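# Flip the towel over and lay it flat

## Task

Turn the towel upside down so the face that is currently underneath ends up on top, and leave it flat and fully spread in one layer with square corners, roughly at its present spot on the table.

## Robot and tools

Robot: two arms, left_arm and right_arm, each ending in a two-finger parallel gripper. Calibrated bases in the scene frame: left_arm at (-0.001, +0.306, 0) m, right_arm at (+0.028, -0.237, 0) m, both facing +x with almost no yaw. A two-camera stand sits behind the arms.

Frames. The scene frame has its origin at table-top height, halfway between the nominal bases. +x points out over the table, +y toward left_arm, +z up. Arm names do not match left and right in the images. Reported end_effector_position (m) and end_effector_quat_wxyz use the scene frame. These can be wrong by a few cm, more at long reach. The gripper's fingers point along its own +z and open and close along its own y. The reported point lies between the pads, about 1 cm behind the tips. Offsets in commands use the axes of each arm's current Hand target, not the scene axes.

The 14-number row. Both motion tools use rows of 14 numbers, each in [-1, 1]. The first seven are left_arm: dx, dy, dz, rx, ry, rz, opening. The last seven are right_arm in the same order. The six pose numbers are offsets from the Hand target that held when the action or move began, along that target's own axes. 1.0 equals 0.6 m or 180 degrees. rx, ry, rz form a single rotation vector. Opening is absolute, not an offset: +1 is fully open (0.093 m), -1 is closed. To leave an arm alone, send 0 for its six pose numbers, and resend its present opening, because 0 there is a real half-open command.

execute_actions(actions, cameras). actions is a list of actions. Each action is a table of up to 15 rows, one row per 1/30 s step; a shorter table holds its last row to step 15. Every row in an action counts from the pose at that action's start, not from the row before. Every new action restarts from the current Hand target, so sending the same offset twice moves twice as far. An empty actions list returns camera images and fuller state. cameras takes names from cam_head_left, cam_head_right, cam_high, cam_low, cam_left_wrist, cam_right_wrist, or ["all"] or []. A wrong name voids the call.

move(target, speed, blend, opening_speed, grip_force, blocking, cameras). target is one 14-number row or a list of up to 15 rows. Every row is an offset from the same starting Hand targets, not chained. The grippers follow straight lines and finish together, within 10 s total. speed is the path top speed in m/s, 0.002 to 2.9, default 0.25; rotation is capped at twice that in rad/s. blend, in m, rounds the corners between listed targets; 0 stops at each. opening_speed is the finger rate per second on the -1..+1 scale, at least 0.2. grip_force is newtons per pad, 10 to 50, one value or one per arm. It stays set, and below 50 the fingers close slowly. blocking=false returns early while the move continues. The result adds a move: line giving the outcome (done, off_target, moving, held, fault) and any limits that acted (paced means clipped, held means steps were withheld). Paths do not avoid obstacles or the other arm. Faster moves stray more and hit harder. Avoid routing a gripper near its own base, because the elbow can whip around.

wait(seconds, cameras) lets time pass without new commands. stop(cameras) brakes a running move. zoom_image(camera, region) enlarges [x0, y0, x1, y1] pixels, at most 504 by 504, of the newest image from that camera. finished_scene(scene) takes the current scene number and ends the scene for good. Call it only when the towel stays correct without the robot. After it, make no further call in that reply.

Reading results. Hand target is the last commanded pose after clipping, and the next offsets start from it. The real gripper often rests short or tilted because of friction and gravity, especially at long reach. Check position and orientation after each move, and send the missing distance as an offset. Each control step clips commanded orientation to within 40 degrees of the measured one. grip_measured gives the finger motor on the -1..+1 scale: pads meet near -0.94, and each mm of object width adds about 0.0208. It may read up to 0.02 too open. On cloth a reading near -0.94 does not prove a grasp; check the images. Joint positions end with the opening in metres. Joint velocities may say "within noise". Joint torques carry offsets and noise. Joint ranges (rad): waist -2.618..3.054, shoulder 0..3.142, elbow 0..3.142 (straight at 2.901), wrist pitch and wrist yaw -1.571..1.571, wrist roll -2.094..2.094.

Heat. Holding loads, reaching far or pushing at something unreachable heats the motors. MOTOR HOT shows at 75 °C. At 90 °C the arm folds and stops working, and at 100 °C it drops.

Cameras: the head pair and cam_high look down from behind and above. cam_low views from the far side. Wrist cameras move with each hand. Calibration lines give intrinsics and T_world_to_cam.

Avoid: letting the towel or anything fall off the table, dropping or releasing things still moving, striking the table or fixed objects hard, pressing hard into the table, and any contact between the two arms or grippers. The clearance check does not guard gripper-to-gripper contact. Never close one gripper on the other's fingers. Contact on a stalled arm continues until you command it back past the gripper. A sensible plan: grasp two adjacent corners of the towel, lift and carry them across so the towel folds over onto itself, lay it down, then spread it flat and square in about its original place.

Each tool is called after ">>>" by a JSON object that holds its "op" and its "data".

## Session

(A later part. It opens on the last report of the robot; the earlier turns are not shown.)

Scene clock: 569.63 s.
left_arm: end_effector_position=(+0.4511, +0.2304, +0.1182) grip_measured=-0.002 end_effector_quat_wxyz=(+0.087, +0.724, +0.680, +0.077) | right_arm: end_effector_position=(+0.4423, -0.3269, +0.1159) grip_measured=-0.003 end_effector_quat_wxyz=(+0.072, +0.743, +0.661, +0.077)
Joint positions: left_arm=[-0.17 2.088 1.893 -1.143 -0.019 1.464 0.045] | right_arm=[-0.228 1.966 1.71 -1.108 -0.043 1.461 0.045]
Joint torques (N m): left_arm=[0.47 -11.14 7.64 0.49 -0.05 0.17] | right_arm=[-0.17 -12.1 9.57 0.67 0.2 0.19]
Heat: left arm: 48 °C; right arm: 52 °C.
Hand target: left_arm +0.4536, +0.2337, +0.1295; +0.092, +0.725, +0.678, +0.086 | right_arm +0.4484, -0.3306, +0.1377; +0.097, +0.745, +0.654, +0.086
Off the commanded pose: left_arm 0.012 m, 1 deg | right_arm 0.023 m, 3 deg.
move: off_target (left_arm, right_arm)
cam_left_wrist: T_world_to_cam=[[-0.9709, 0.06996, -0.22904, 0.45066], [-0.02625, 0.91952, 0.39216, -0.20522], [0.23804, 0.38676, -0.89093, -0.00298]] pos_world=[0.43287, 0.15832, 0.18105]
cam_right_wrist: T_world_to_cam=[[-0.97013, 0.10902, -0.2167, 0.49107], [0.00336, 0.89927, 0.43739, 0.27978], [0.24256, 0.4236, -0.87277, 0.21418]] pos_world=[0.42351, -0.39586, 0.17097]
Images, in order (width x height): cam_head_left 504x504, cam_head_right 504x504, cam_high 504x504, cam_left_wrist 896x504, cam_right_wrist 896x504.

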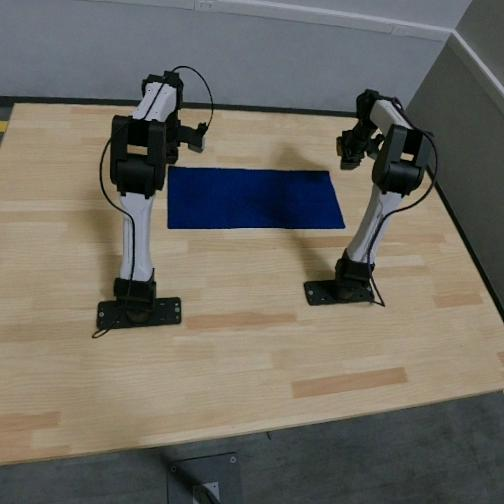

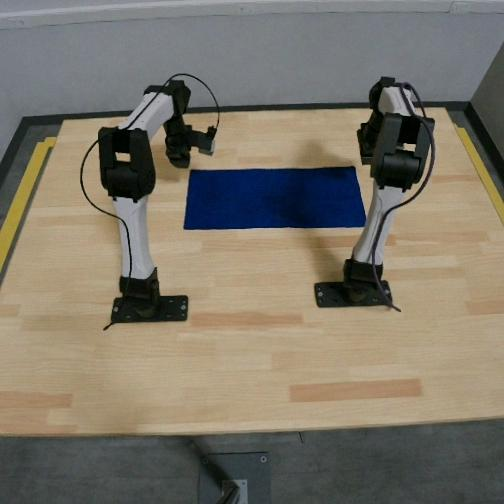

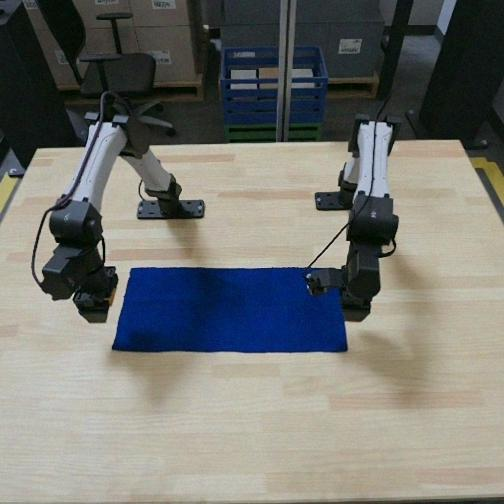

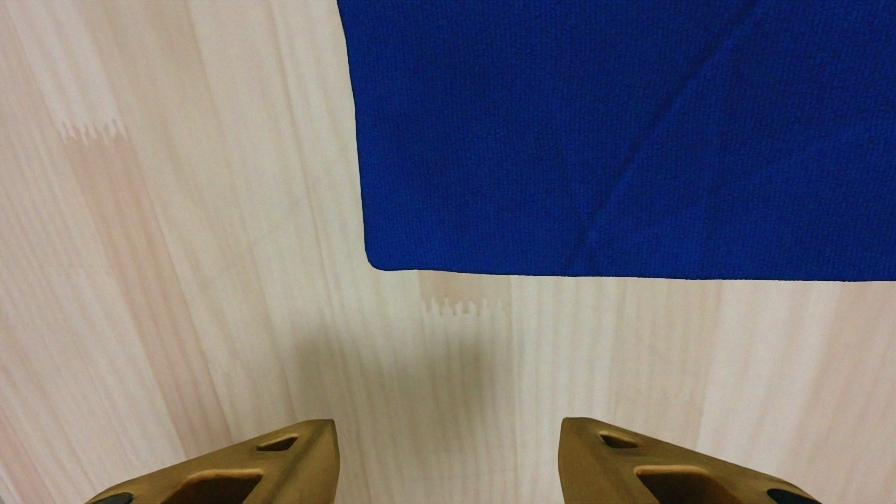

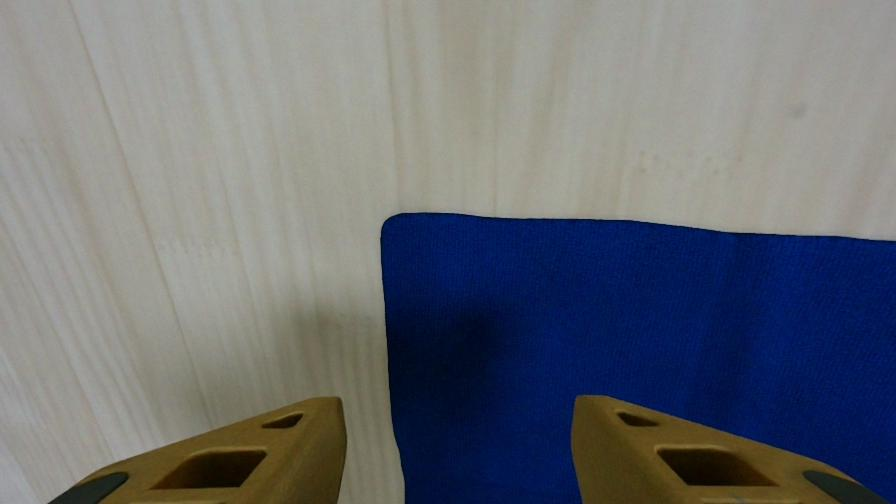

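>>> {"op": "move", "data": {"target": [[-0.0390,-0.3637,-0.0138,-0.1559,0.0076,-0.0143,0.1,-0.0023,-0.3868,-0.0134,-0.1494,0.0082,-0.0151,0.1],[-0.0377,-0.3609,0.0916,-0.1559,0.0076,-0.0143,0.1,-0.0008,-0.3875,0.0969,-0.1494,0.0082,-0.0151,0.1],[-0.0341,-0.2929,0.1085,-0.1559,0.0076,-0.0143,-1,0.0031,-0.3182,0.1156,-0.1494,0.0082,-0.0151,-1]], "speed": [0.45,0.1,0.15], "blend": [0.02,0.005,0], "opening_speed": 2.0, "cameras": ["cam_high","cam_left_wrist","cam_right_wrist"]}}

Scene clock: 580.10 s.
left_arm: end_effector_position=(+0.2995, +0.2225, +0.0258) grip_measured=-0.983 end_effector_quat_wxyz=(+0.262, +0.661, +0.654, +0.258) | right_arm: end_effector_position=(+0.2829, -0.3062, +0.0232) grip_measured=-0.982 end_effector_quat_wxyz=(+0.259, +0.683, +0.637, +0.247)
Joint positions: left_arm=[-0.414 1.361 0.396 0.106 -0.271 1.267 0] | right_arm=[-0.41 1.102 0.254 -0.023 -0.234 1.313 0]
Joint torques (N m): left_arm=[0.51 -3.1 5.19 1.42 -0.03 0.14] | right_arm=[0.21 -1.59 5.78 1.87 0.08 0.1]
Heat: left arm: 49 °C; right arm: 52 °C.
Hand target: left_arm +0.2987, +0.2237, +0.0225; +0.259, +0.664, +0.654, +0.254 | right_arm +0.2834, -0.3073, +0.0216; +0.262, +0.685, +0.635, +0.243
Off the commanded pose: left_arm 0.004 m, 1 deg | right_arm 0.002 m, 1 deg.
move: done; target 3's new opening was sent with left_arm's hand 0.012 m and 3 deg from that target
cam_left_wrist: T_world_to_cam=[[-0.72964, 0.01565, -0.68365, 0.23434], [-0.26171, 0.91724, 0.30031, -0.09235], [0.63177, 0.39804, -0.66516, -0.17236]] pos_world=[0.25571, 0.14965, 0.07329]
cam_right_wrist: T_world_to_cam=[[-0.73659, 0.04756, -0.67467, 0.23988], [-0.23433, 0.9178, 0.32053, 0.37789], [0.63445, 0.39419, -0.66489, 0.03837]] pos_world=[0.2409, -0.37336, 0.06623]

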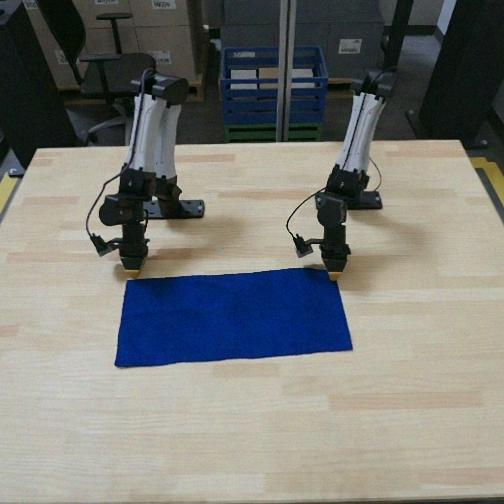

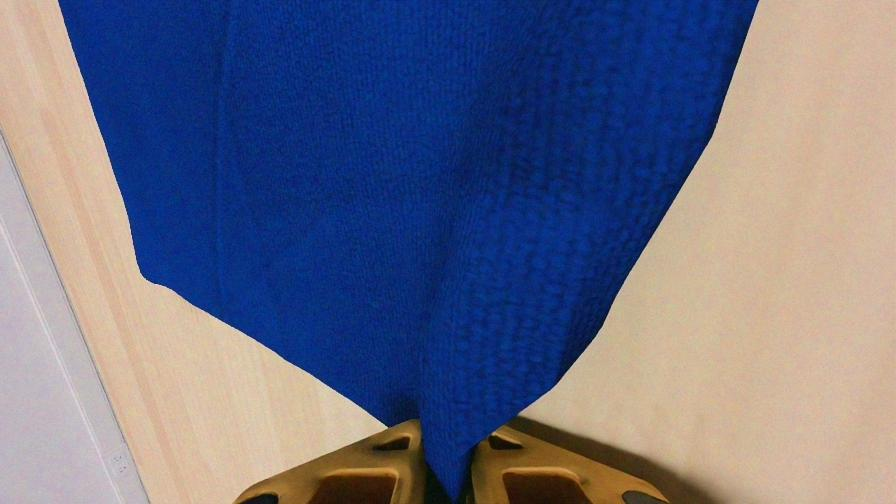

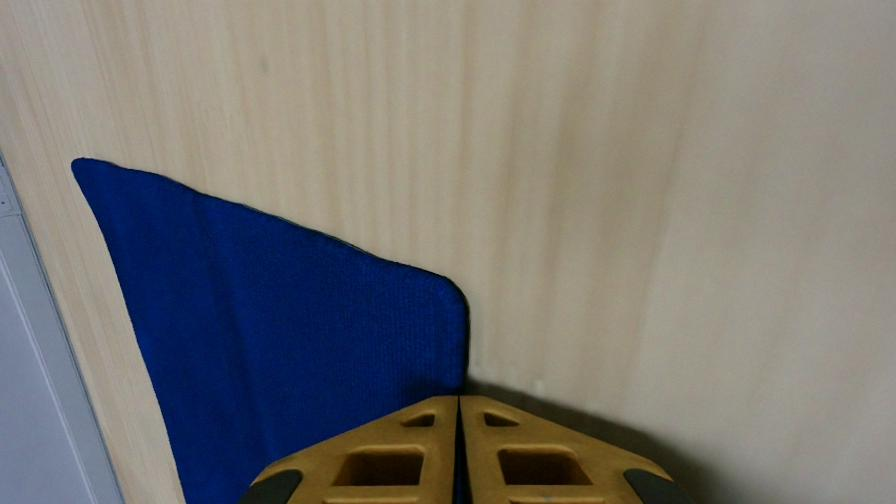

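>>> {"op": "zoom_image", "data": {"camera": "cam_right_wrist", "region": [360, 250, 560, 504]}}

>>> {"op": "zoom_image", "data": {"camera": "cam_high", "region": [90, 220, 200, 320]}}

Scaled by 1.984 from the camera's image (finer frame: 1280x720).

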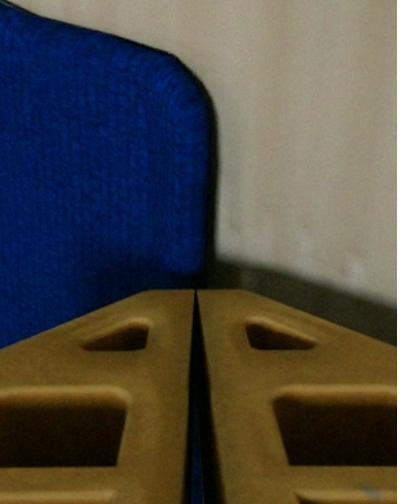

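Scaled by 4.582 from the camera's image (finer frame: 720x720).

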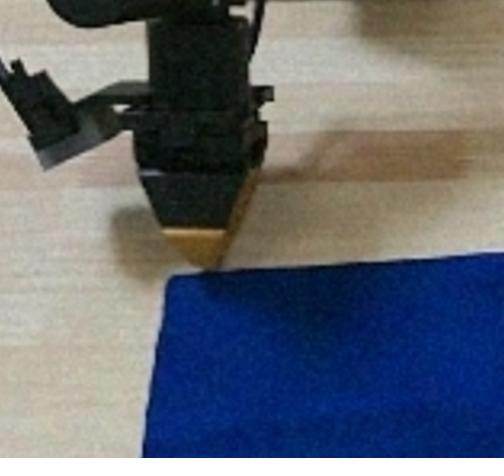

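>>> {"op": "move", "data": {"target": [[0,0,0,0,0,0,-1,-0.0098,-0.0061,-0.0915,0,0.0185,-0.0207,0.1],[0,0,0,0,0,0,-1,-0.0073,-0.0302,-0.0224,0,0.0185,-0.0207,0.1],[0,0,0,0,0,0,-1,0.0020,0.0477,0.0475,0,0.0185,-0.0207,-1]], "speed": [0.15,0.1,0.15], "blend": [0.01,0.005,0], "opening_speed": 2.0, "cameras": ["cam_high","cam_right_wrist"]}}

Scene clock: 593.30 s.
left_arm: end_effector_position=(+0.2995, +0.2224, +0.0258) grip_measured=-0.983 end_effector_quat_wxyz=(+0.263, +0.661, +0.654, +0.258) | right_arm: end_effector_position=(+0.3216, -0.3073, +0.0200) grip_measured=-0.974 end_effector_quat_wxyz=(+0.247, +0.655, +0.666, +0.258)
Joint positions: left_arm=[-0.414 1.361 0.396 0.106 -0.271 1.267 0] | right_arm=[-0.384 1.344 0.375 0.084 -0.275 1.264 0]
Joint torques (N m): left_arm=[0.57 -3.08 5.12 1.42 -0.04 0.16] | right_arm=[0.18 -3.02 5.82 1.83 0.08 0.11]
Heat: left arm: 48 °C; right arm: 51 °C.
Hand target: left_arm +0.2987, +0.2236, +0.0225; +0.259, +0.664, +0.653, +0.254 | right_arm +0.3237, -0.3091, +0.0194; +0.251, +0.657, +0.664, +0.254
Off the commanded pose: left_arm 0.004 m, 1 deg | right_arm 0.003 m, 1 deg.
move: done; target 3's new opening was sent with right_arm's hand 0.013 m and 3 deg from that target
cam_right_wrist: T_world_to_cam=[[-0.73941, -0.01605, -0.67306, 0.24754], [-0.31403, 0.89253, 0.32369, 0.40677], [0.59553, 0.4507, -0.66499, 0.04208]] pos_world=[0.28571, -0.37805, 0.06292]

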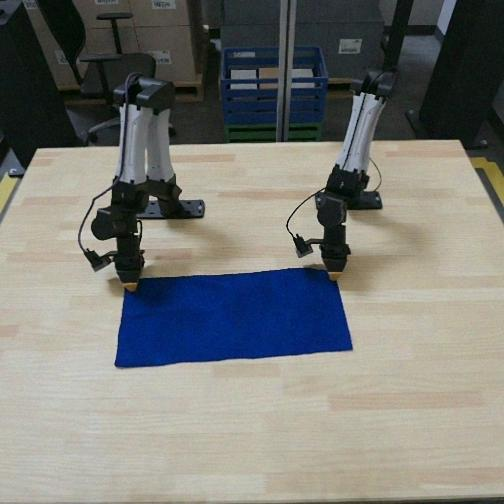

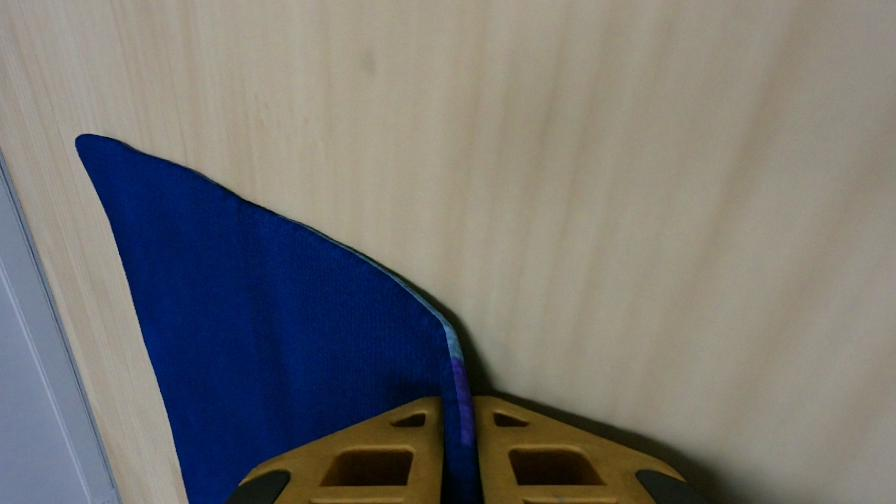

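>>> {"op": "move", "data": {"target": [[0.0083,0.1526,-0.3802,0.0444,0,0,-1,0.0065,0.1171,-0.4335,0.0167,-0.0184,0.0215,-1],[0.0083,0.0852,-0.3555,0.0389,0,0,-1,0.0094,0.0487,-0.4074,0.0111,-0.0186,0.0214,-1],[0.0083,0.1115,-0.2942,0.05,0,0,-1,0.0039,0.0762,-0.3451,0.0278,-0.0180,0.0219,-1],[0.0083,0.2145,-0.1909,0.0667,0,0,-1,-0.0091,0.1805,-0.2434,0.0556,-0.0171,0.0226,-1],[0.01,0.2077,-0.1147,0.0889,0,0,-1,-0.015,0.1749,-0.1662,0.0778,-0.0163,0.0232,-1],[0.01,0.2092,-0.0241,0.1056,0,0,-1,-0.0225,0.1787,-0.0737,0.0944,-0.0156,0.0236,-1],[0.0117,0.2058,0.0507,0.1278,0,0,-1,-0.0284,0.1757,0.0016,0.1167,-0.0148,0.0242,-1],[0.0133,0.1975,0.1125,0.1444,0,0,-1,-0.0331,0.1667,0.0615,0.1333,-0.0142,0.0245,-1],[0.0133,0.1899,0.1492,0.1556,0,0,-1,-0.0348,0.1599,0.0975,0.15,-0.0135,0.0249,-1],[0.0133,0.2103,0.1739,0.1556,0,0,-1,-0.0375,0.1799,0.1212,0.15,-0.0135,0.0249,-1]], "speed": [0.3,0.2,0.2,0.2,0.2,0.2,0.2,0.15,0.1,0.08], "blend": [0.01,0.01,0.01,0.015,0.018,0.018,0.018,0.012,0.004,0], "cameras": ["cam_high","cam_head_left","cam_head_right"]}}

Scene clock: 604.17 s.
left_arm: end_effector_position=(+0.4598, +0.2230, +0.0328) grip_measured=-0.983 end_effector_quat_wxyz=(+0.097, +0.707, +0.695, +0.090) | right_arm: end_effector_position=(+0.4428, -0.3231, +0.0325) grip_measured=-0.974 end_effector_quat_wxyz=(+0.078, +0.723, +0.680, +0.095)
Joint positions: left_arm=[-0.189 2.141 1.624 -0.791 -0.037 1.402 0] | right_arm=[-0.23 2 1.412 -0.749 -0.072 1.408 0]
Joint torques (N m): left_arm=[0.9 -9.09 7.42 0.63 -0.03 0.18] | right_arm=[-0.14 -8.42 9.32 0.84 0.35 0.17]
Heat: left arm: 47 °C; right arm: 51 °C.
Hand target: left_arm +0.4623, +0.2289, +0.0309; +0.090, +0.707, +0.696, +0.089 | right_arm +0.4529, -0.3302, +0.0372; +0.095, +0.728, +0.674, +0.087
Off the commanded pose: left_arm 0.007 m, 1 deg | right_arm 0.013 m, 2 deg.
move: off_target (right_arm)
Images, in order (width x height): cam_head_left 504x504, cam_head_right 504x504, cam_high 504x504.

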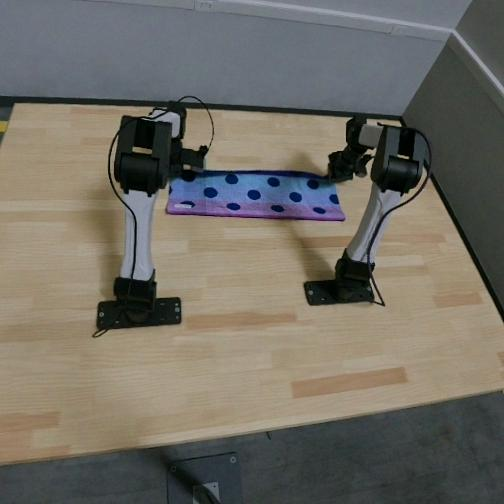

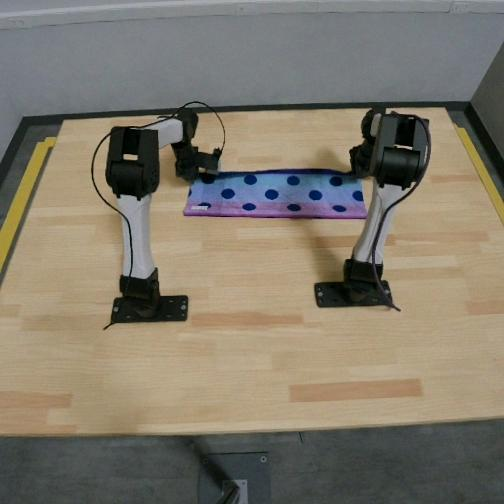

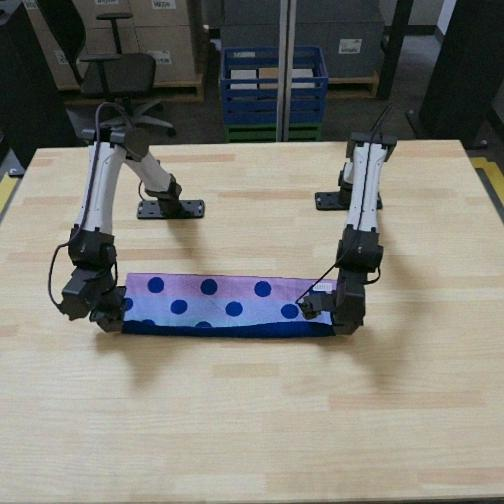

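>>> {"op": "move", "data": {"target": [[-0.005,-0.3109,-0.4614,-0.1115,0,0,-1,0.0067,-0.3080,-0.4665,-0.1328,0,0,-1],[-0.005,-0.3589,-0.4079,-0.1171,0,0,-1,0.0067,-0.3573,-0.4123,-0.1383,0,0,-1],[-0.005,-0.3069,-0.3661,-0.1059,0,0,-1,0.0067,-0.3044,-0.3692,-0.1217,0,0,-1],[-0.005,-0.1677,-0.3236,-0.0893,0,0,-1,0.0067,-0.1651,-0.3256,-0.0939,0,0,-1],[-0.0033,-0.1378,-0.2531,-0.0671,0,0,-1,0.005,-0.1350,-0.2541,-0.0717,0,0,-1],[-0.0033,-0.0940,-0.1739,-0.0504,0,0,-1,0.0033,-0.0896,-0.1733,-0.055,0,0,-1],[-0.0017,-0.0619,-0.1064,-0.0282,0,0,-1,0.0017,-0.0581,-0.1048,-0.0328,0,0,-1],[0,-0.0402,-0.0479,-0.0115,0,0,-1,0,-0.0390,-0.0473,-0.0161,0,0,-1],[0,-0.0296,-0.0120,0,0,0,-1,0,-0.0286,-0.0120,0,0,0,-1],[0,0,0,0,0,0,-1,0,0,0,0,0,0,-1]], "speed": [0.3,0.2,0.2,0.2,0.2,0.2,0.2,0.15,0.1,0.08], "blend": [0.01,0.01,0.01,0.015,0.018,0.018,0.018,0.012,0.004,0], "cameras": ["cam_high","cam_head_left","cam_head_right"]}}

Scene clock: 615.40 s.
left_arm: end_effector_position=(+0.4599, +0.2231, +0.0330) grip_measured=-0.983 end_effector_quat_wxyz=(+0.097, +0.707, +0.695, +0.090) | right_arm: end_effector_position=(+0.4429, -0.3232, +0.0325) grip_measured=-0.974 end_effector_quat_wxyz=(+0.078, +0.723, +0.680, +0.095)
Joint positions: left_arm=[-0.189 2.14 1.624 -0.791 -0.038 1.402 0] | right_arm=[-0.23 2 1.412 -0.748 -0.072 1.408 0]
Joint torques (N m): left_arm=[0.96 -8.98 7.35 0.61 0 0.19] | right_arm=[-0.14 -8.4 9.32 0.84 0.35 0.19]
Heat: left arm: 48 °C; right arm: 51 °C.
Hand target: left_arm +0.4623, +0.2289, +0.0311; +0.090, +0.707, +0.696, +0.089 | right_arm +0.4528, -0.3302, +0.0372; +0.095, +0.728, +0.674, +0.087
Off the commanded pose: left_arm 0.007 m, 1 deg | right_arm 0.013 m, 2 deg.
move: off_target (right_arm)
Images, in order (width x height): cam_head_left 504x504, cam_head_right 504x504, cam_high 504x504.

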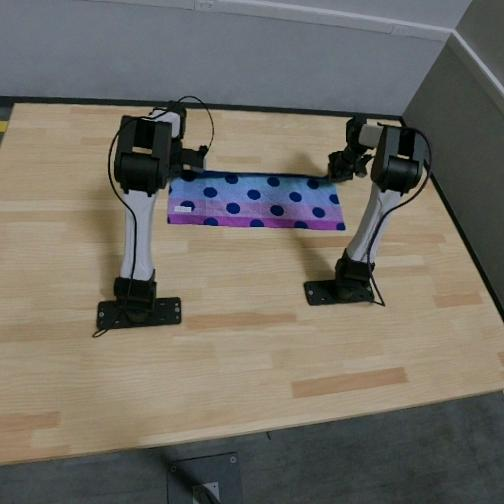

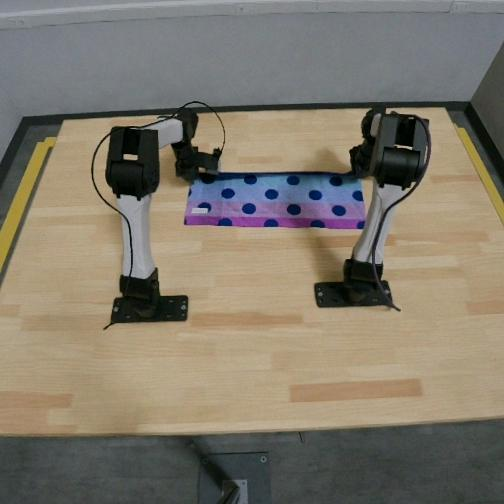

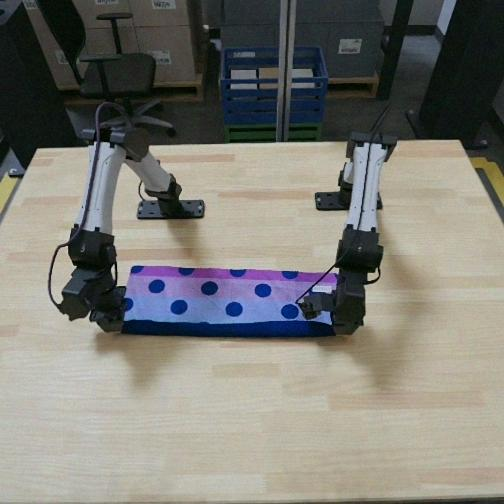

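>>> {"op": "move", "data": {"target": [[0,0.0012,-0.0049,0,0,0,0.0,0,0.0013,-0.0048,0,0,0,0.0],[0,0.0403,-0.1617,0,0,0,0.0,0,0.0434,-0.1609,0,0,0,0.0]], "speed": [0.1,0.2], "opening_speed": 2.0, "cameras": ["cam_high","cam_left_wrist","cam_right_wrist"]}}

>>> {"op": "zoom_image", "data": {"camera": "cam_high", "region": [100, 240, 230, 370]}}

>>> {"op": "zoom_image", "data": {"camera": "cam_high", "region": [240, 240, 370, 370]}}

Scene clock: 620.10 s.
left_arm: end_effector_position=(+0.4590, +0.2260, +0.1194) grip_measured=-0.002 end_effector_quat_wxyz=(+0.083, +0.707, +0.698, +0.081) | right_arm: end_effector_position=(+0.4472, -0.3270, +0.1149) grip_measured=-0.003 end_effector_quat_wxyz=(+0.068, +0.726, +0.680, +0.079)
Joint positions: left_arm=[-0.183 2.129 1.96 -1.172 -0.038 1.403 0.045] | right_arm=[-0.23 1.991 1.741 -1.119 -0.057 1.408 0.045]
Joint torques (N m): left_arm=[0.4 -11.44 7.69 0.51 -0.03 0.2] | right_arm=[-0.1 -12.36 9.52 0.67 0.19 0.18]
Heat: left arm: 48 °C; right arm: 51 °C.
Hand target: left_arm +0.4614, +0.2289, +0.1310; +0.090, +0.707, +0.696, +0.089 | right_arm +0.4534, -0.3302, +0.1372; +0.095, +0.728, +0.674, +0.087
Off the commanded pose: left_arm 0.012 m, 1 deg | right_arm 0.023 m, 3 deg.
move: off_target (left_arm, right_arm)
cam_left_wrist: T_world_to_cam=[[-0.97303, 0.02126, -0.2297, 0.47093], [-0.07336, 0.91553, 0.3955, -0.17929], [0.2187, 0.40168, -0.88928, 0.00322]] pos_world=[0.44438, 0.15284, 0.18195]
cam_right_wrist: T_world_to_cam=[[-0.97474, 0.05994, -0.21514, 0.48151], [-0.04195, 0.89701, 0.44001, 0.29946], [0.21936, 0.43792, -0.87184, 0.22703]] pos_world=[0.43211, -0.39691, 0.16976]

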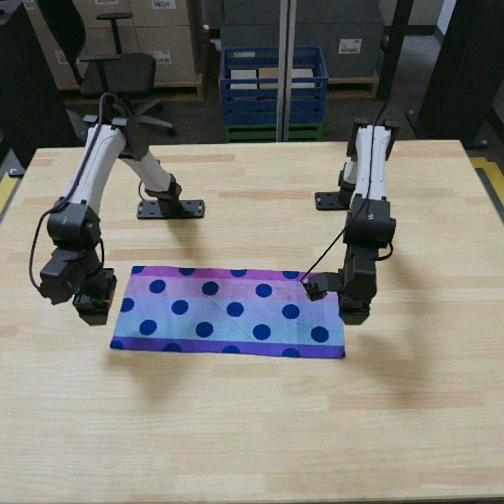

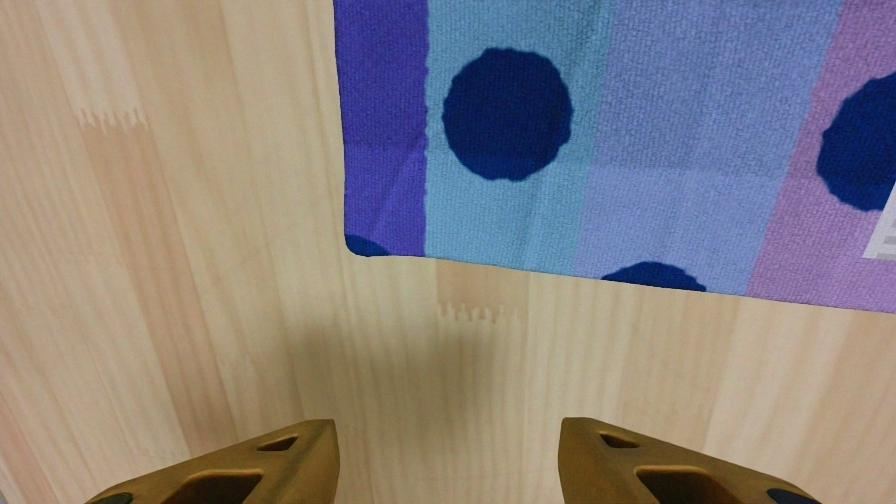

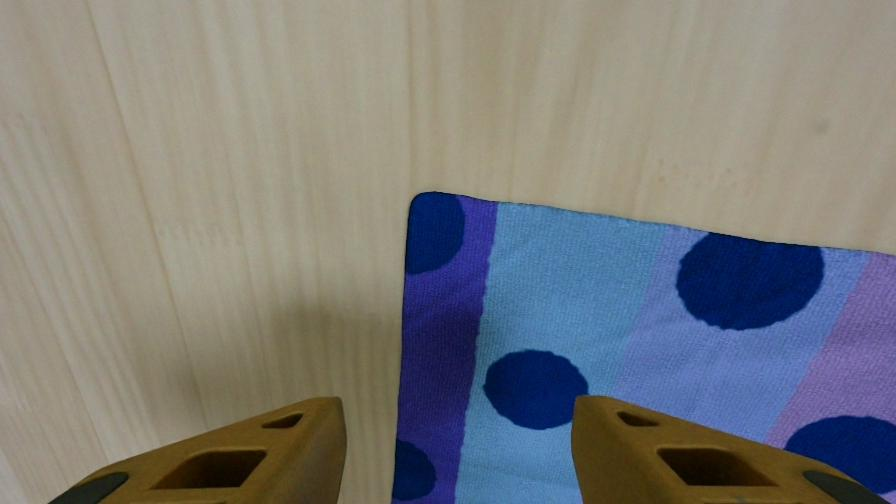

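Scaled by 3.877 from the camera's image (finer frame: 720x720).

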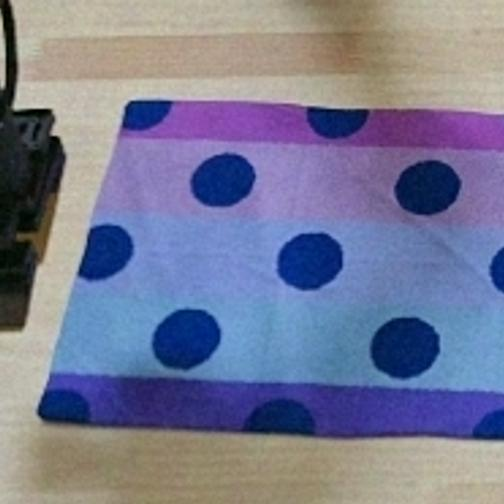

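Scaled by 3.877 from the camera's image (finer frame: 720x720).

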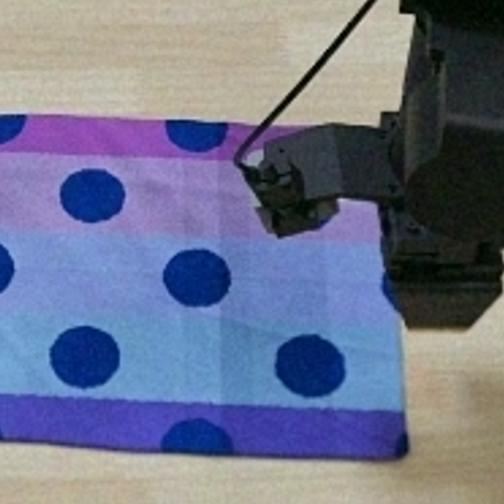

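>>> {"op": "move", "data": {"target": [[-0.0121,-0.3876,0.0054,-0.1533,-0.0066,0.0124,0.1,0.0122,-0.4406,0.0025,-0.1533,-0.0067,0.0124,0.1],[-0.0133,-0.3795,0.0875,-0.1533,-0.0066,0.0124,0.1,0.0111,-0.4341,0.0910,-0.1533,-0.0067,0.0124,0.1],[-0.0179,-0.2797,0.1131,-0.1533,-0.0066,0.0124,-1,0.0064,-0.3326,0.1171,-0.1533,-0.0067,0.0124,-1]], "speed": [0.45,0.12,0.15], "blend": [0.02,0.005,0], "opening_speed": 2.0, "cameras": ["cam_high","cam_left_wrist","cam_right_wrist"]}}

Scene clock: 628.53 s.
left_arm: end_effector_position=(+0.3158, +0.2197, +0.0257) grip_measured=-0.986 end_effector_quat_wxyz=(+0.264, +0.676, +0.641, +0.250) | right_arm: end_effector_position=(+0.2790, -0.3116, +0.0204) grip_measured=-0.944 end_effector_quat_wxyz=(+0.266, +0.697, +0.619, +0.245)
Joint positions: left_arm=[-0.373 1.428 0.45 0.125 -0.215 1.331 0] | right_arm=[-0.426 1.092 0.231 0.002 -0.22 1.341 0]
Joint torques (N m): left_arm=[0.54 -3.54 5.37 1.44 0.03 0.14] | right_arm=[0.18 -1.5 5.2 1.99 0.11 0.06]
Heat: left arm: 47 °C; right arm: 52 °C.
Hand target: left_arm +0.3158, +0.2206, +0.0231; +0.261, +0.679, +0.640, +0.246 | right_arm +0.2791, -0.3130, +0.0182; +0.271, +0.698, +0.618, +0.240
Off the commanded pose: left_arm 0.003 m, 1 deg | right_arm 0.003 m, 1 deg.
move: done; target 3's new opening was sent with right_arm's hand 0.014 m and 3 deg from that target
cam_left_wrist: T_world_to_cam=[[-0.73457, 0.04894, -0.67677, 0.24022], [-0.21886, 0.927, 0.30459, -0.10132], [0.64227, 0.37186, -0.67023, -0.1791]] pos_world=[0.26932, 0.14877, 0.07339]
cam_right_wrist: T_world_to_cam=[[-0.72886, 0.0845, -0.67943, 0.24495], [-0.19409, 0.92615, 0.3234, 0.37402], [0.65658, 0.36758, -0.65863, 0.02654]] pos_world=[0.2337, -0.37685, 0.06294]

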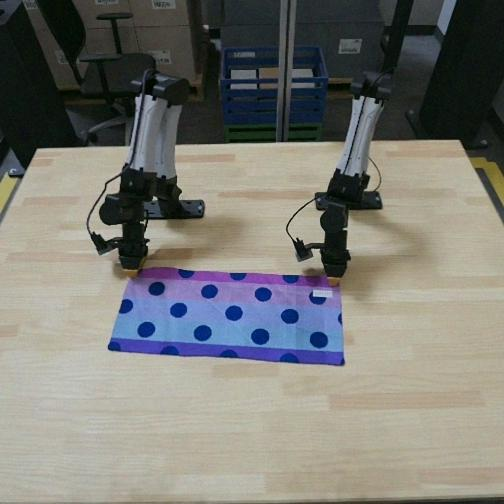

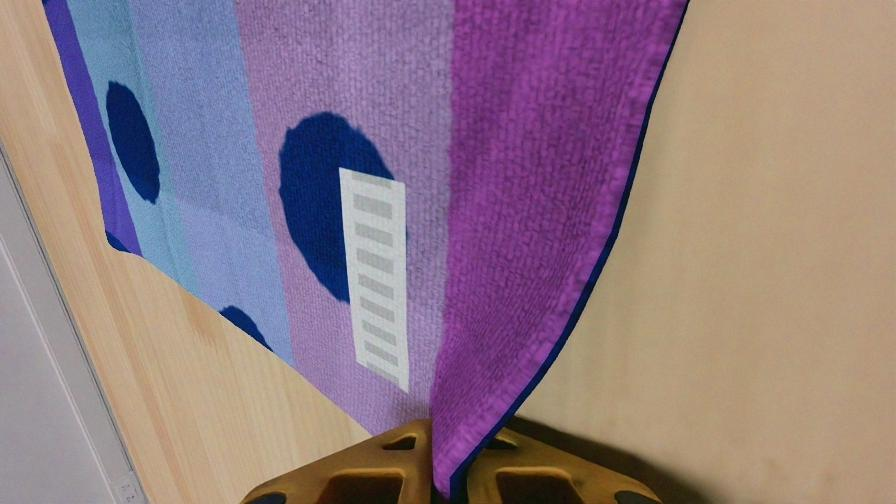

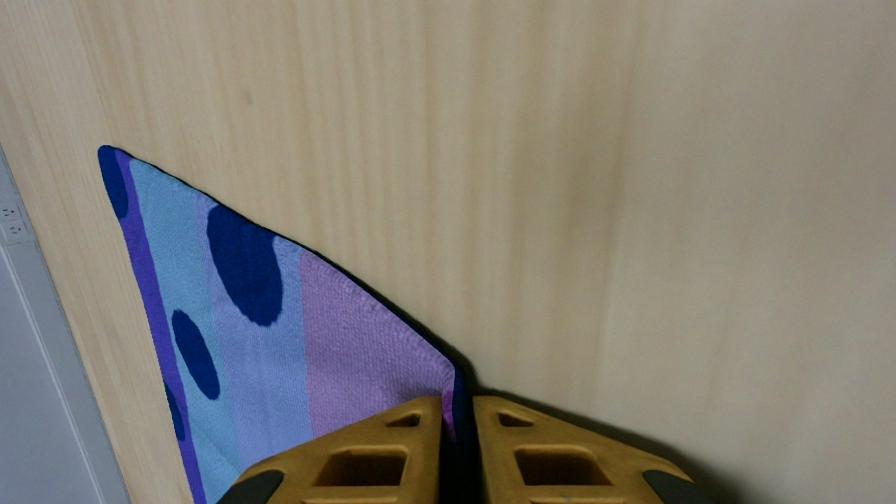

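>>> {"op": "move", "data": {"target": [[0.0083,0.1150,-0.2396,0.0333,0,0,-1,-0.0083,0.1300,-0.2474,0.0111,0,0,-1],[0.0083,0.1070,-0.3547,0.0389,0,0,-1,-0.0083,0.1227,-0.3639,0.0111,0,0,-1],[0.0083,0.0822,-0.3546,0.0389,0,0,-1,-0.0083,0.0979,-0.3637,0.0111,0,0,-1],[0.0083,0.1108,-0.2934,0.05,0,0,-1,-0.0083,0.1279,-0.3015,0.0278,0,0,-1],[0.0083,0.2138,-0.1901,0.0667,0,0,-1,-0.0083,0.2326,-0.1994,0.0556,0,0,-1],[0.01,0.2070,-0.1139,0.0889,0,0,-1,-0.01,0.2271,-0.1220,0.0778,0,0,-1],[0.01,0.2085,-0.0233,0.1056,0,0,-1,-0.0117,0.2311,-0.0294,0.0944,0,0,-1],[0.0117,0.2051,0.0515,0.1278,0,0,-1,-0.0133,0.2283,0.0461,0.1167,0,0,-1],[0.0133,0.1968,0.1133,0.1444,0,0,-1,-0.015,0.2194,0.1060,0.1333,0,0,-1],[0.0133,0.1892,0.1500,0.1556,0,0,-1,-0.015,0.2127,0.1421,0.15,0,0,-1],[0.0133,0.2096,0.1747,0.1556,0,0,-1,-0.015,0.2328,0.1658,0.15,0,0,-1]], "speed": [0.3,0.12,0.05,0.2,0.2,0.2,0.2,0.2,0.15,0.1,0.08], "blend": [0.02,0.005,0.004,0.01,0.015,0.018,0.018,0.018,0.012,0.004,0], "cameras": ["cam_high","cam_head_left","cam_head_right"]}}

>>> {"op": "zoom_image", "data": {"camera": "cam_head_right", "region": [170, 160, 270, 235]}}

>>> {"op": "zoom_image", "data": {"camera": "cam_head_left", "region": [260, 160, 360, 235]}}

Scene clock: 636.83 s.
left_arm: end_effector_position=(+0.4767, +0.2118, +0.0319) grip_measured=-0.986 end_effector_quat_wxyz=(+0.097, +0.723, +0.679, +0.084) | right_arm: end_effector_position=(+0.4366, -0.3345, +0.0339) grip_measured=-0.952 end_effector_quat_wxyz=(+0.082, +0.737, +0.664, +0.096)
Joint positions: left_arm=[-0.201 2.22 1.751 -0.845 -0.026 1.434 0] | right_arm=[-0.259 1.979 1.386 -0.736 -0.071 1.422 0]
Joint torques (N m): left_arm=[1.06 -9.63 7.49 0.54 -0.05 0.17] | right_arm=[-0.2 -8.25 9.33 0.88 0.36 0.18]
Heat: left arm: 48 °C; right arm: 51 °C.
Hand target: left_arm +0.4795, +0.2188, +0.0298; +0.089, +0.722, +0.680, +0.084 | right_arm +0.4471, -0.3423, +0.0390; +0.100, +0.742, +0.657, +0.089
Off the commanded pose: left_arm 0.008 m, 1 deg | right_arm 0.014 m, 2 deg.
move: off_target (right_arm)
Images, in order (width x height): cam_head_left 504x504, cam_head_right 504x504, cam_high 504x504.

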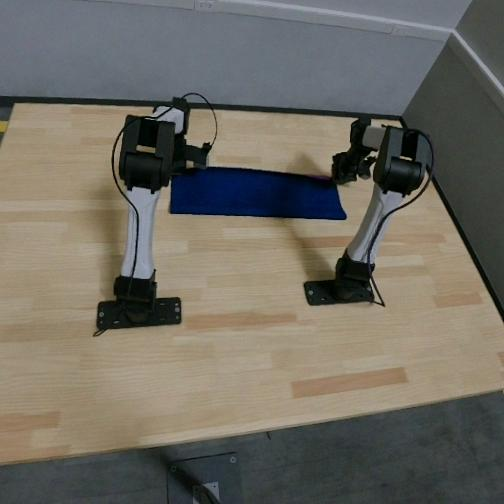

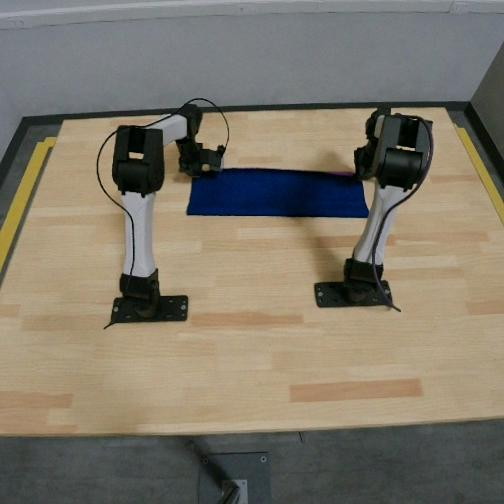

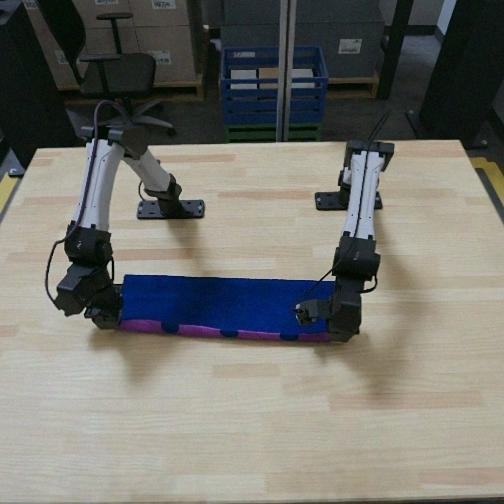

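Scaled by 5.040 from the camera's image (finer frame: 720x720).

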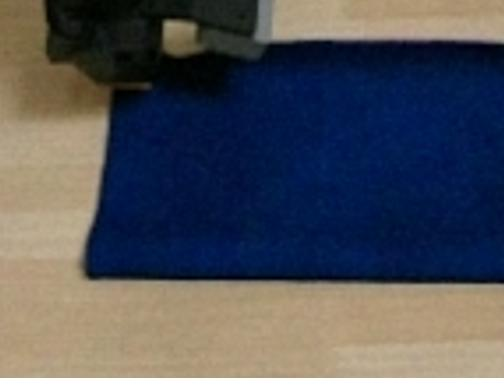

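Scaled by 5.040 from the camera's image (finer frame: 720x720).

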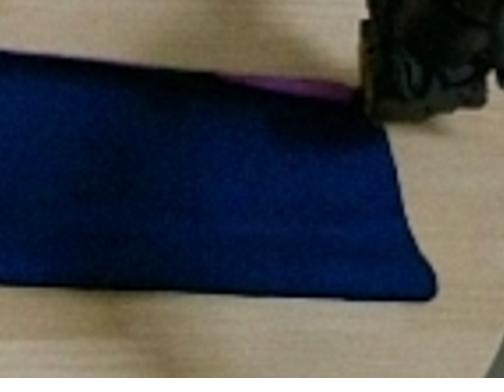

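>>> {"op": "move", "data": {"target": [-0.005,-0.3109,-0.4614,-0.1115,0,0,-1,0.0067,-0.3080,-0.4665,-0.1328,0,0,-1], "speed": 0.3, "cameras": ["cam_high","cam_low","cam_head_left"]}}

>>> {"op": "zoom_image", "data": {"camera": "cam_low", "region": [100, 150, 460, 460]}}

Scene clock: 641.77 s.
left_arm: end_effector_position=(+0.2302, +0.2288, +0.2462) grip_measured=-0.986 end_effector_quat_wxyz=(+0.214, +0.702, +0.652, +0.193) | right_arm: end_effector_position=(+0.1930, -0.3044, +0.2450) grip_measured=-0.952 end_effector_quat_wxyz=(+0.230, +0.716, +0.621, +0.219)
Joint positions: left_arm=[-0.459 1.047 1.248 -1.22 -0.203 1.241 0] | right_arm=[-0.733 0.806 1.149 -1.37 -0.369 1.08 0]
Joint torques (N m): left_arm=[-0.42 -1.43 7.65 1.05 -0.35 -0.07] | right_arm=[-0.94 0.62 9.4 1.57 -0.26 -0.11]
Heat: left arm: 48 °C; right arm: 52 °C.
Hand target: left_arm +0.2314, +0.2306, +0.2527; +0.214, +0.696, +0.655, +0.202 | right_arm +0.1969, -0.3080, +0.2598; +0.252, +0.705, +0.624, +0.223
Off the commanded pose: left_arm 0.007 m, 1 deg | right_arm 0.016 m, 3 deg.
move: off_target (right_arm)
Images, in order (width x height): cam_head_left 504x504, cam_high 504x504, cam_low 504x504.

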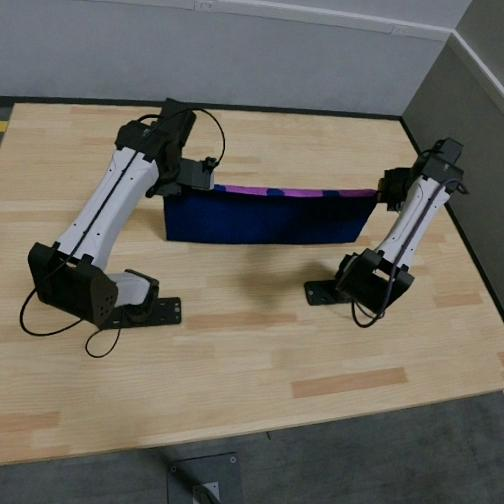

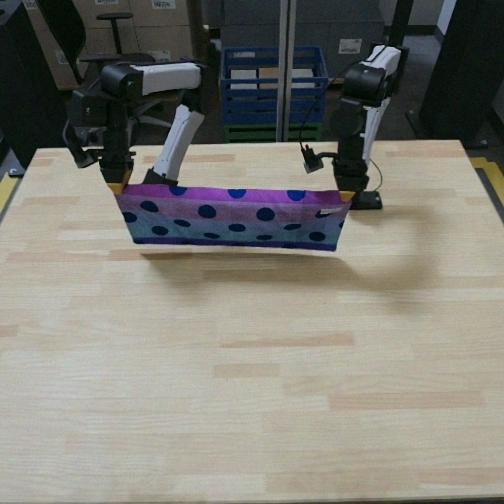

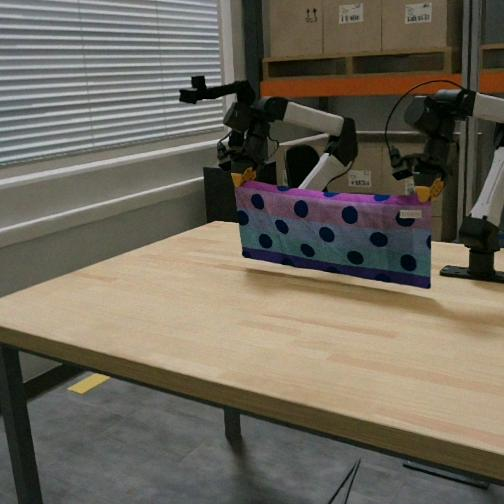

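Scaled by 1.400 from the camera's image (finer frame: 720x720).

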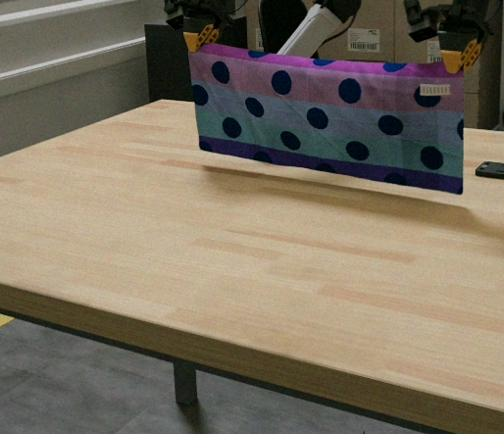

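>>> {"op": "move", "data": {"target": [0,-0.0256,0.0662,-0.0056,0,0,-1,0,-0.0216,0.0661,-0.0055,0,0,-1], "speed": 0.2, "cameras": ["cam_high","cam_low"]}}

>>> {"op": "zoom_image", "data": {"camera": "cam_low", "region": [210, 150, 460, 320]}}

Scene clock: 645.83 s.
left_arm: end_effector_position=(+0.2369, +0.2265, +0.2076) grip_measured=-0.986 end_effector_quat_wxyz=(+0.213, +0.701, +0.653, +0.194) | right_arm: end_effector_position=(+0.2079, -0.3041, +0.2198) grip_measured=-0.952 end_effector_quat_wxyz=(+0.241, +0.703, +0.627, +0.232)
Joint positions: left_arm=[-0.457 1.018 1.07 -1.071 -0.205 1.241 0] | right_arm=[-0.672 0.764 1.001 -1.218 -0.365 1.121 0]
Joint torques (N m): left_arm=[0.68 -2.7 5.74 1.38 -0.33 0.11] | right_arm=[0.12 -0.72 5.09 1.99 0.05 0.16]
Heat: left arm: 48 °C; right arm: 51 °C.
Hand target: left_arm +0.2411, +0.2301, +0.2113; +0.220, +0.694, +0.653, +0.208 | right_arm +0.2119, -0.3098, +0.2208; +0.258, +0.703, +0.622, +0.228
Off the commanded pose: left_arm 0.007 m, 2 deg | right_arm 0.007 m, 2 deg.
move: done

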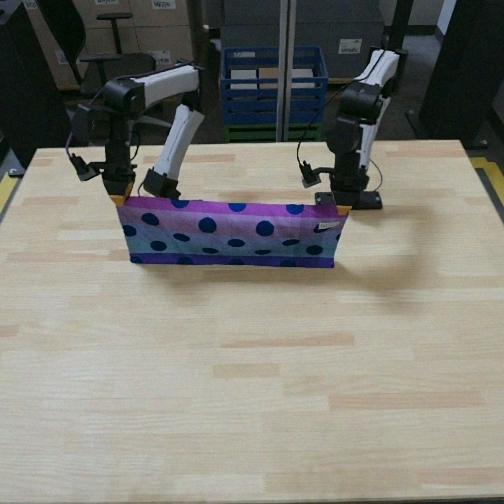

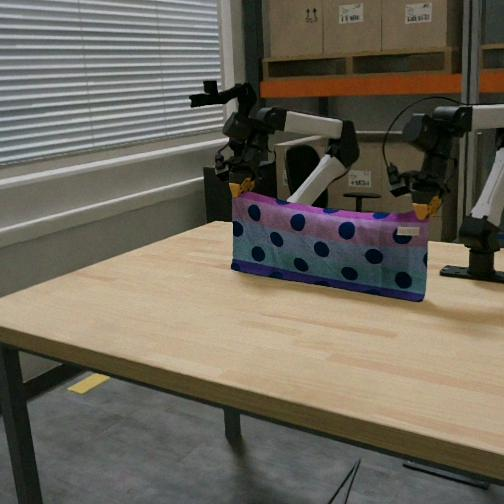

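Scaled by 2.016 from the camera's image (finer frame: 720x720).

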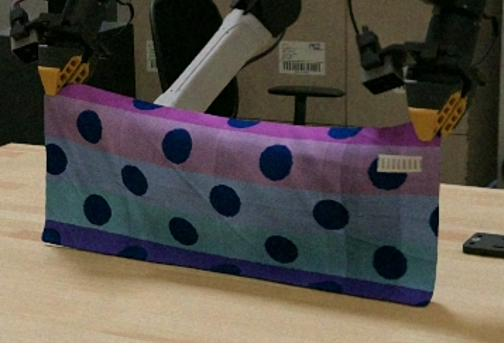

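>>> {"op": "move", "data": {"target": [0,0.0156,0.0253,0.0072,0,0,-1,0,0.0033,0.0278,0.0128,0,0,-1], "speed": 0.2, "cameras": ["cam_high","cam_low"]}}

>>> {"op": "zoom_image", "data": {"camera": "cam_low", "region": [210, 170, 460, 340]}}

>>> {"op": "zoom_image", "data": {"camera": "cam_high", "region": [100, 180, 370, 300]}}

Scene clock: 650.30 s.
left_arm: end_effector_position=(+0.2515, +0.2288, +0.1996) grip_measured=-0.986 end_effector_quat_wxyz=(+0.204, +0.699, +0.658, +0.193) | right_arm: end_effector_position=(+0.2186, -0.3042, +0.2088) grip_measured=-0.952 end_effector_quat_wxyz=(+0.228, +0.706, +0.633, +0.221)
Joint positions: left_arm=[-0.416 1.072 1.07 -1.029 -0.192 1.268 0] | right_arm=[-0.589 0.801 0.977 -1.167 -0.305 1.179 0]
Joint torques (N m): left_arm=[0.69 -2.11 6.82 1.32 -0.07 0.15] | right_arm=[0.08 -0.1 5.61 1.99 0.11 0.15]
Heat: left arm: 48 °C; right arm: 51 °C.
Hand target: left_arm +0.2574, +0.2291, +0.2043; +0.212, +0.696, +0.656, +0.200 | right_arm +0.2241, -0.3113, +0.2095; +0.244, +0.708, +0.627, +0.216
Off the commanded pose: left_arm 0.008 m, 1 deg | right_arm 0.009 m, 2 deg.
move: done

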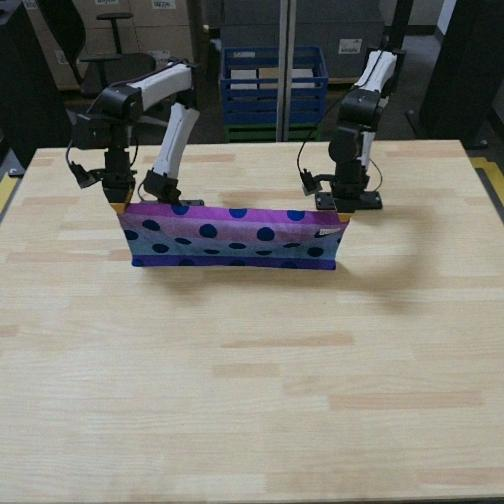

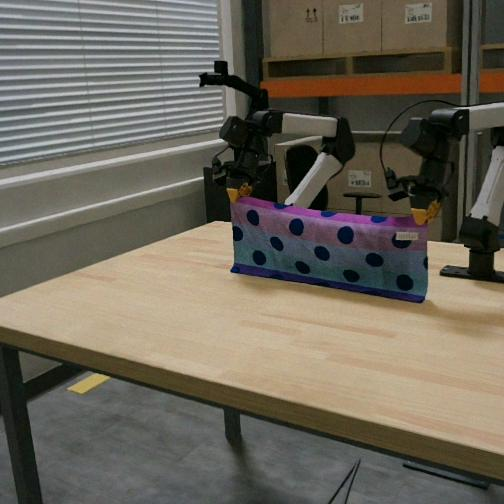

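Scaled by 2.016 from the camera's image (finer frame: 720x720).

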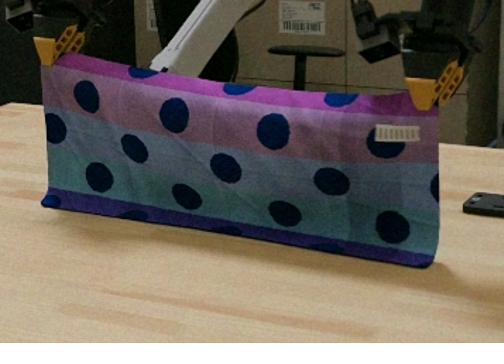

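Scaled by 1.867 from the camera's image (finer frame: 720x720).

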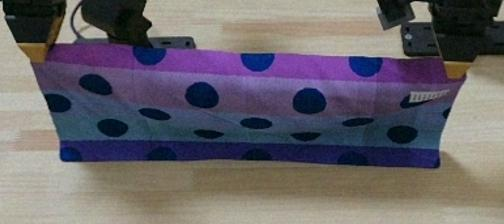

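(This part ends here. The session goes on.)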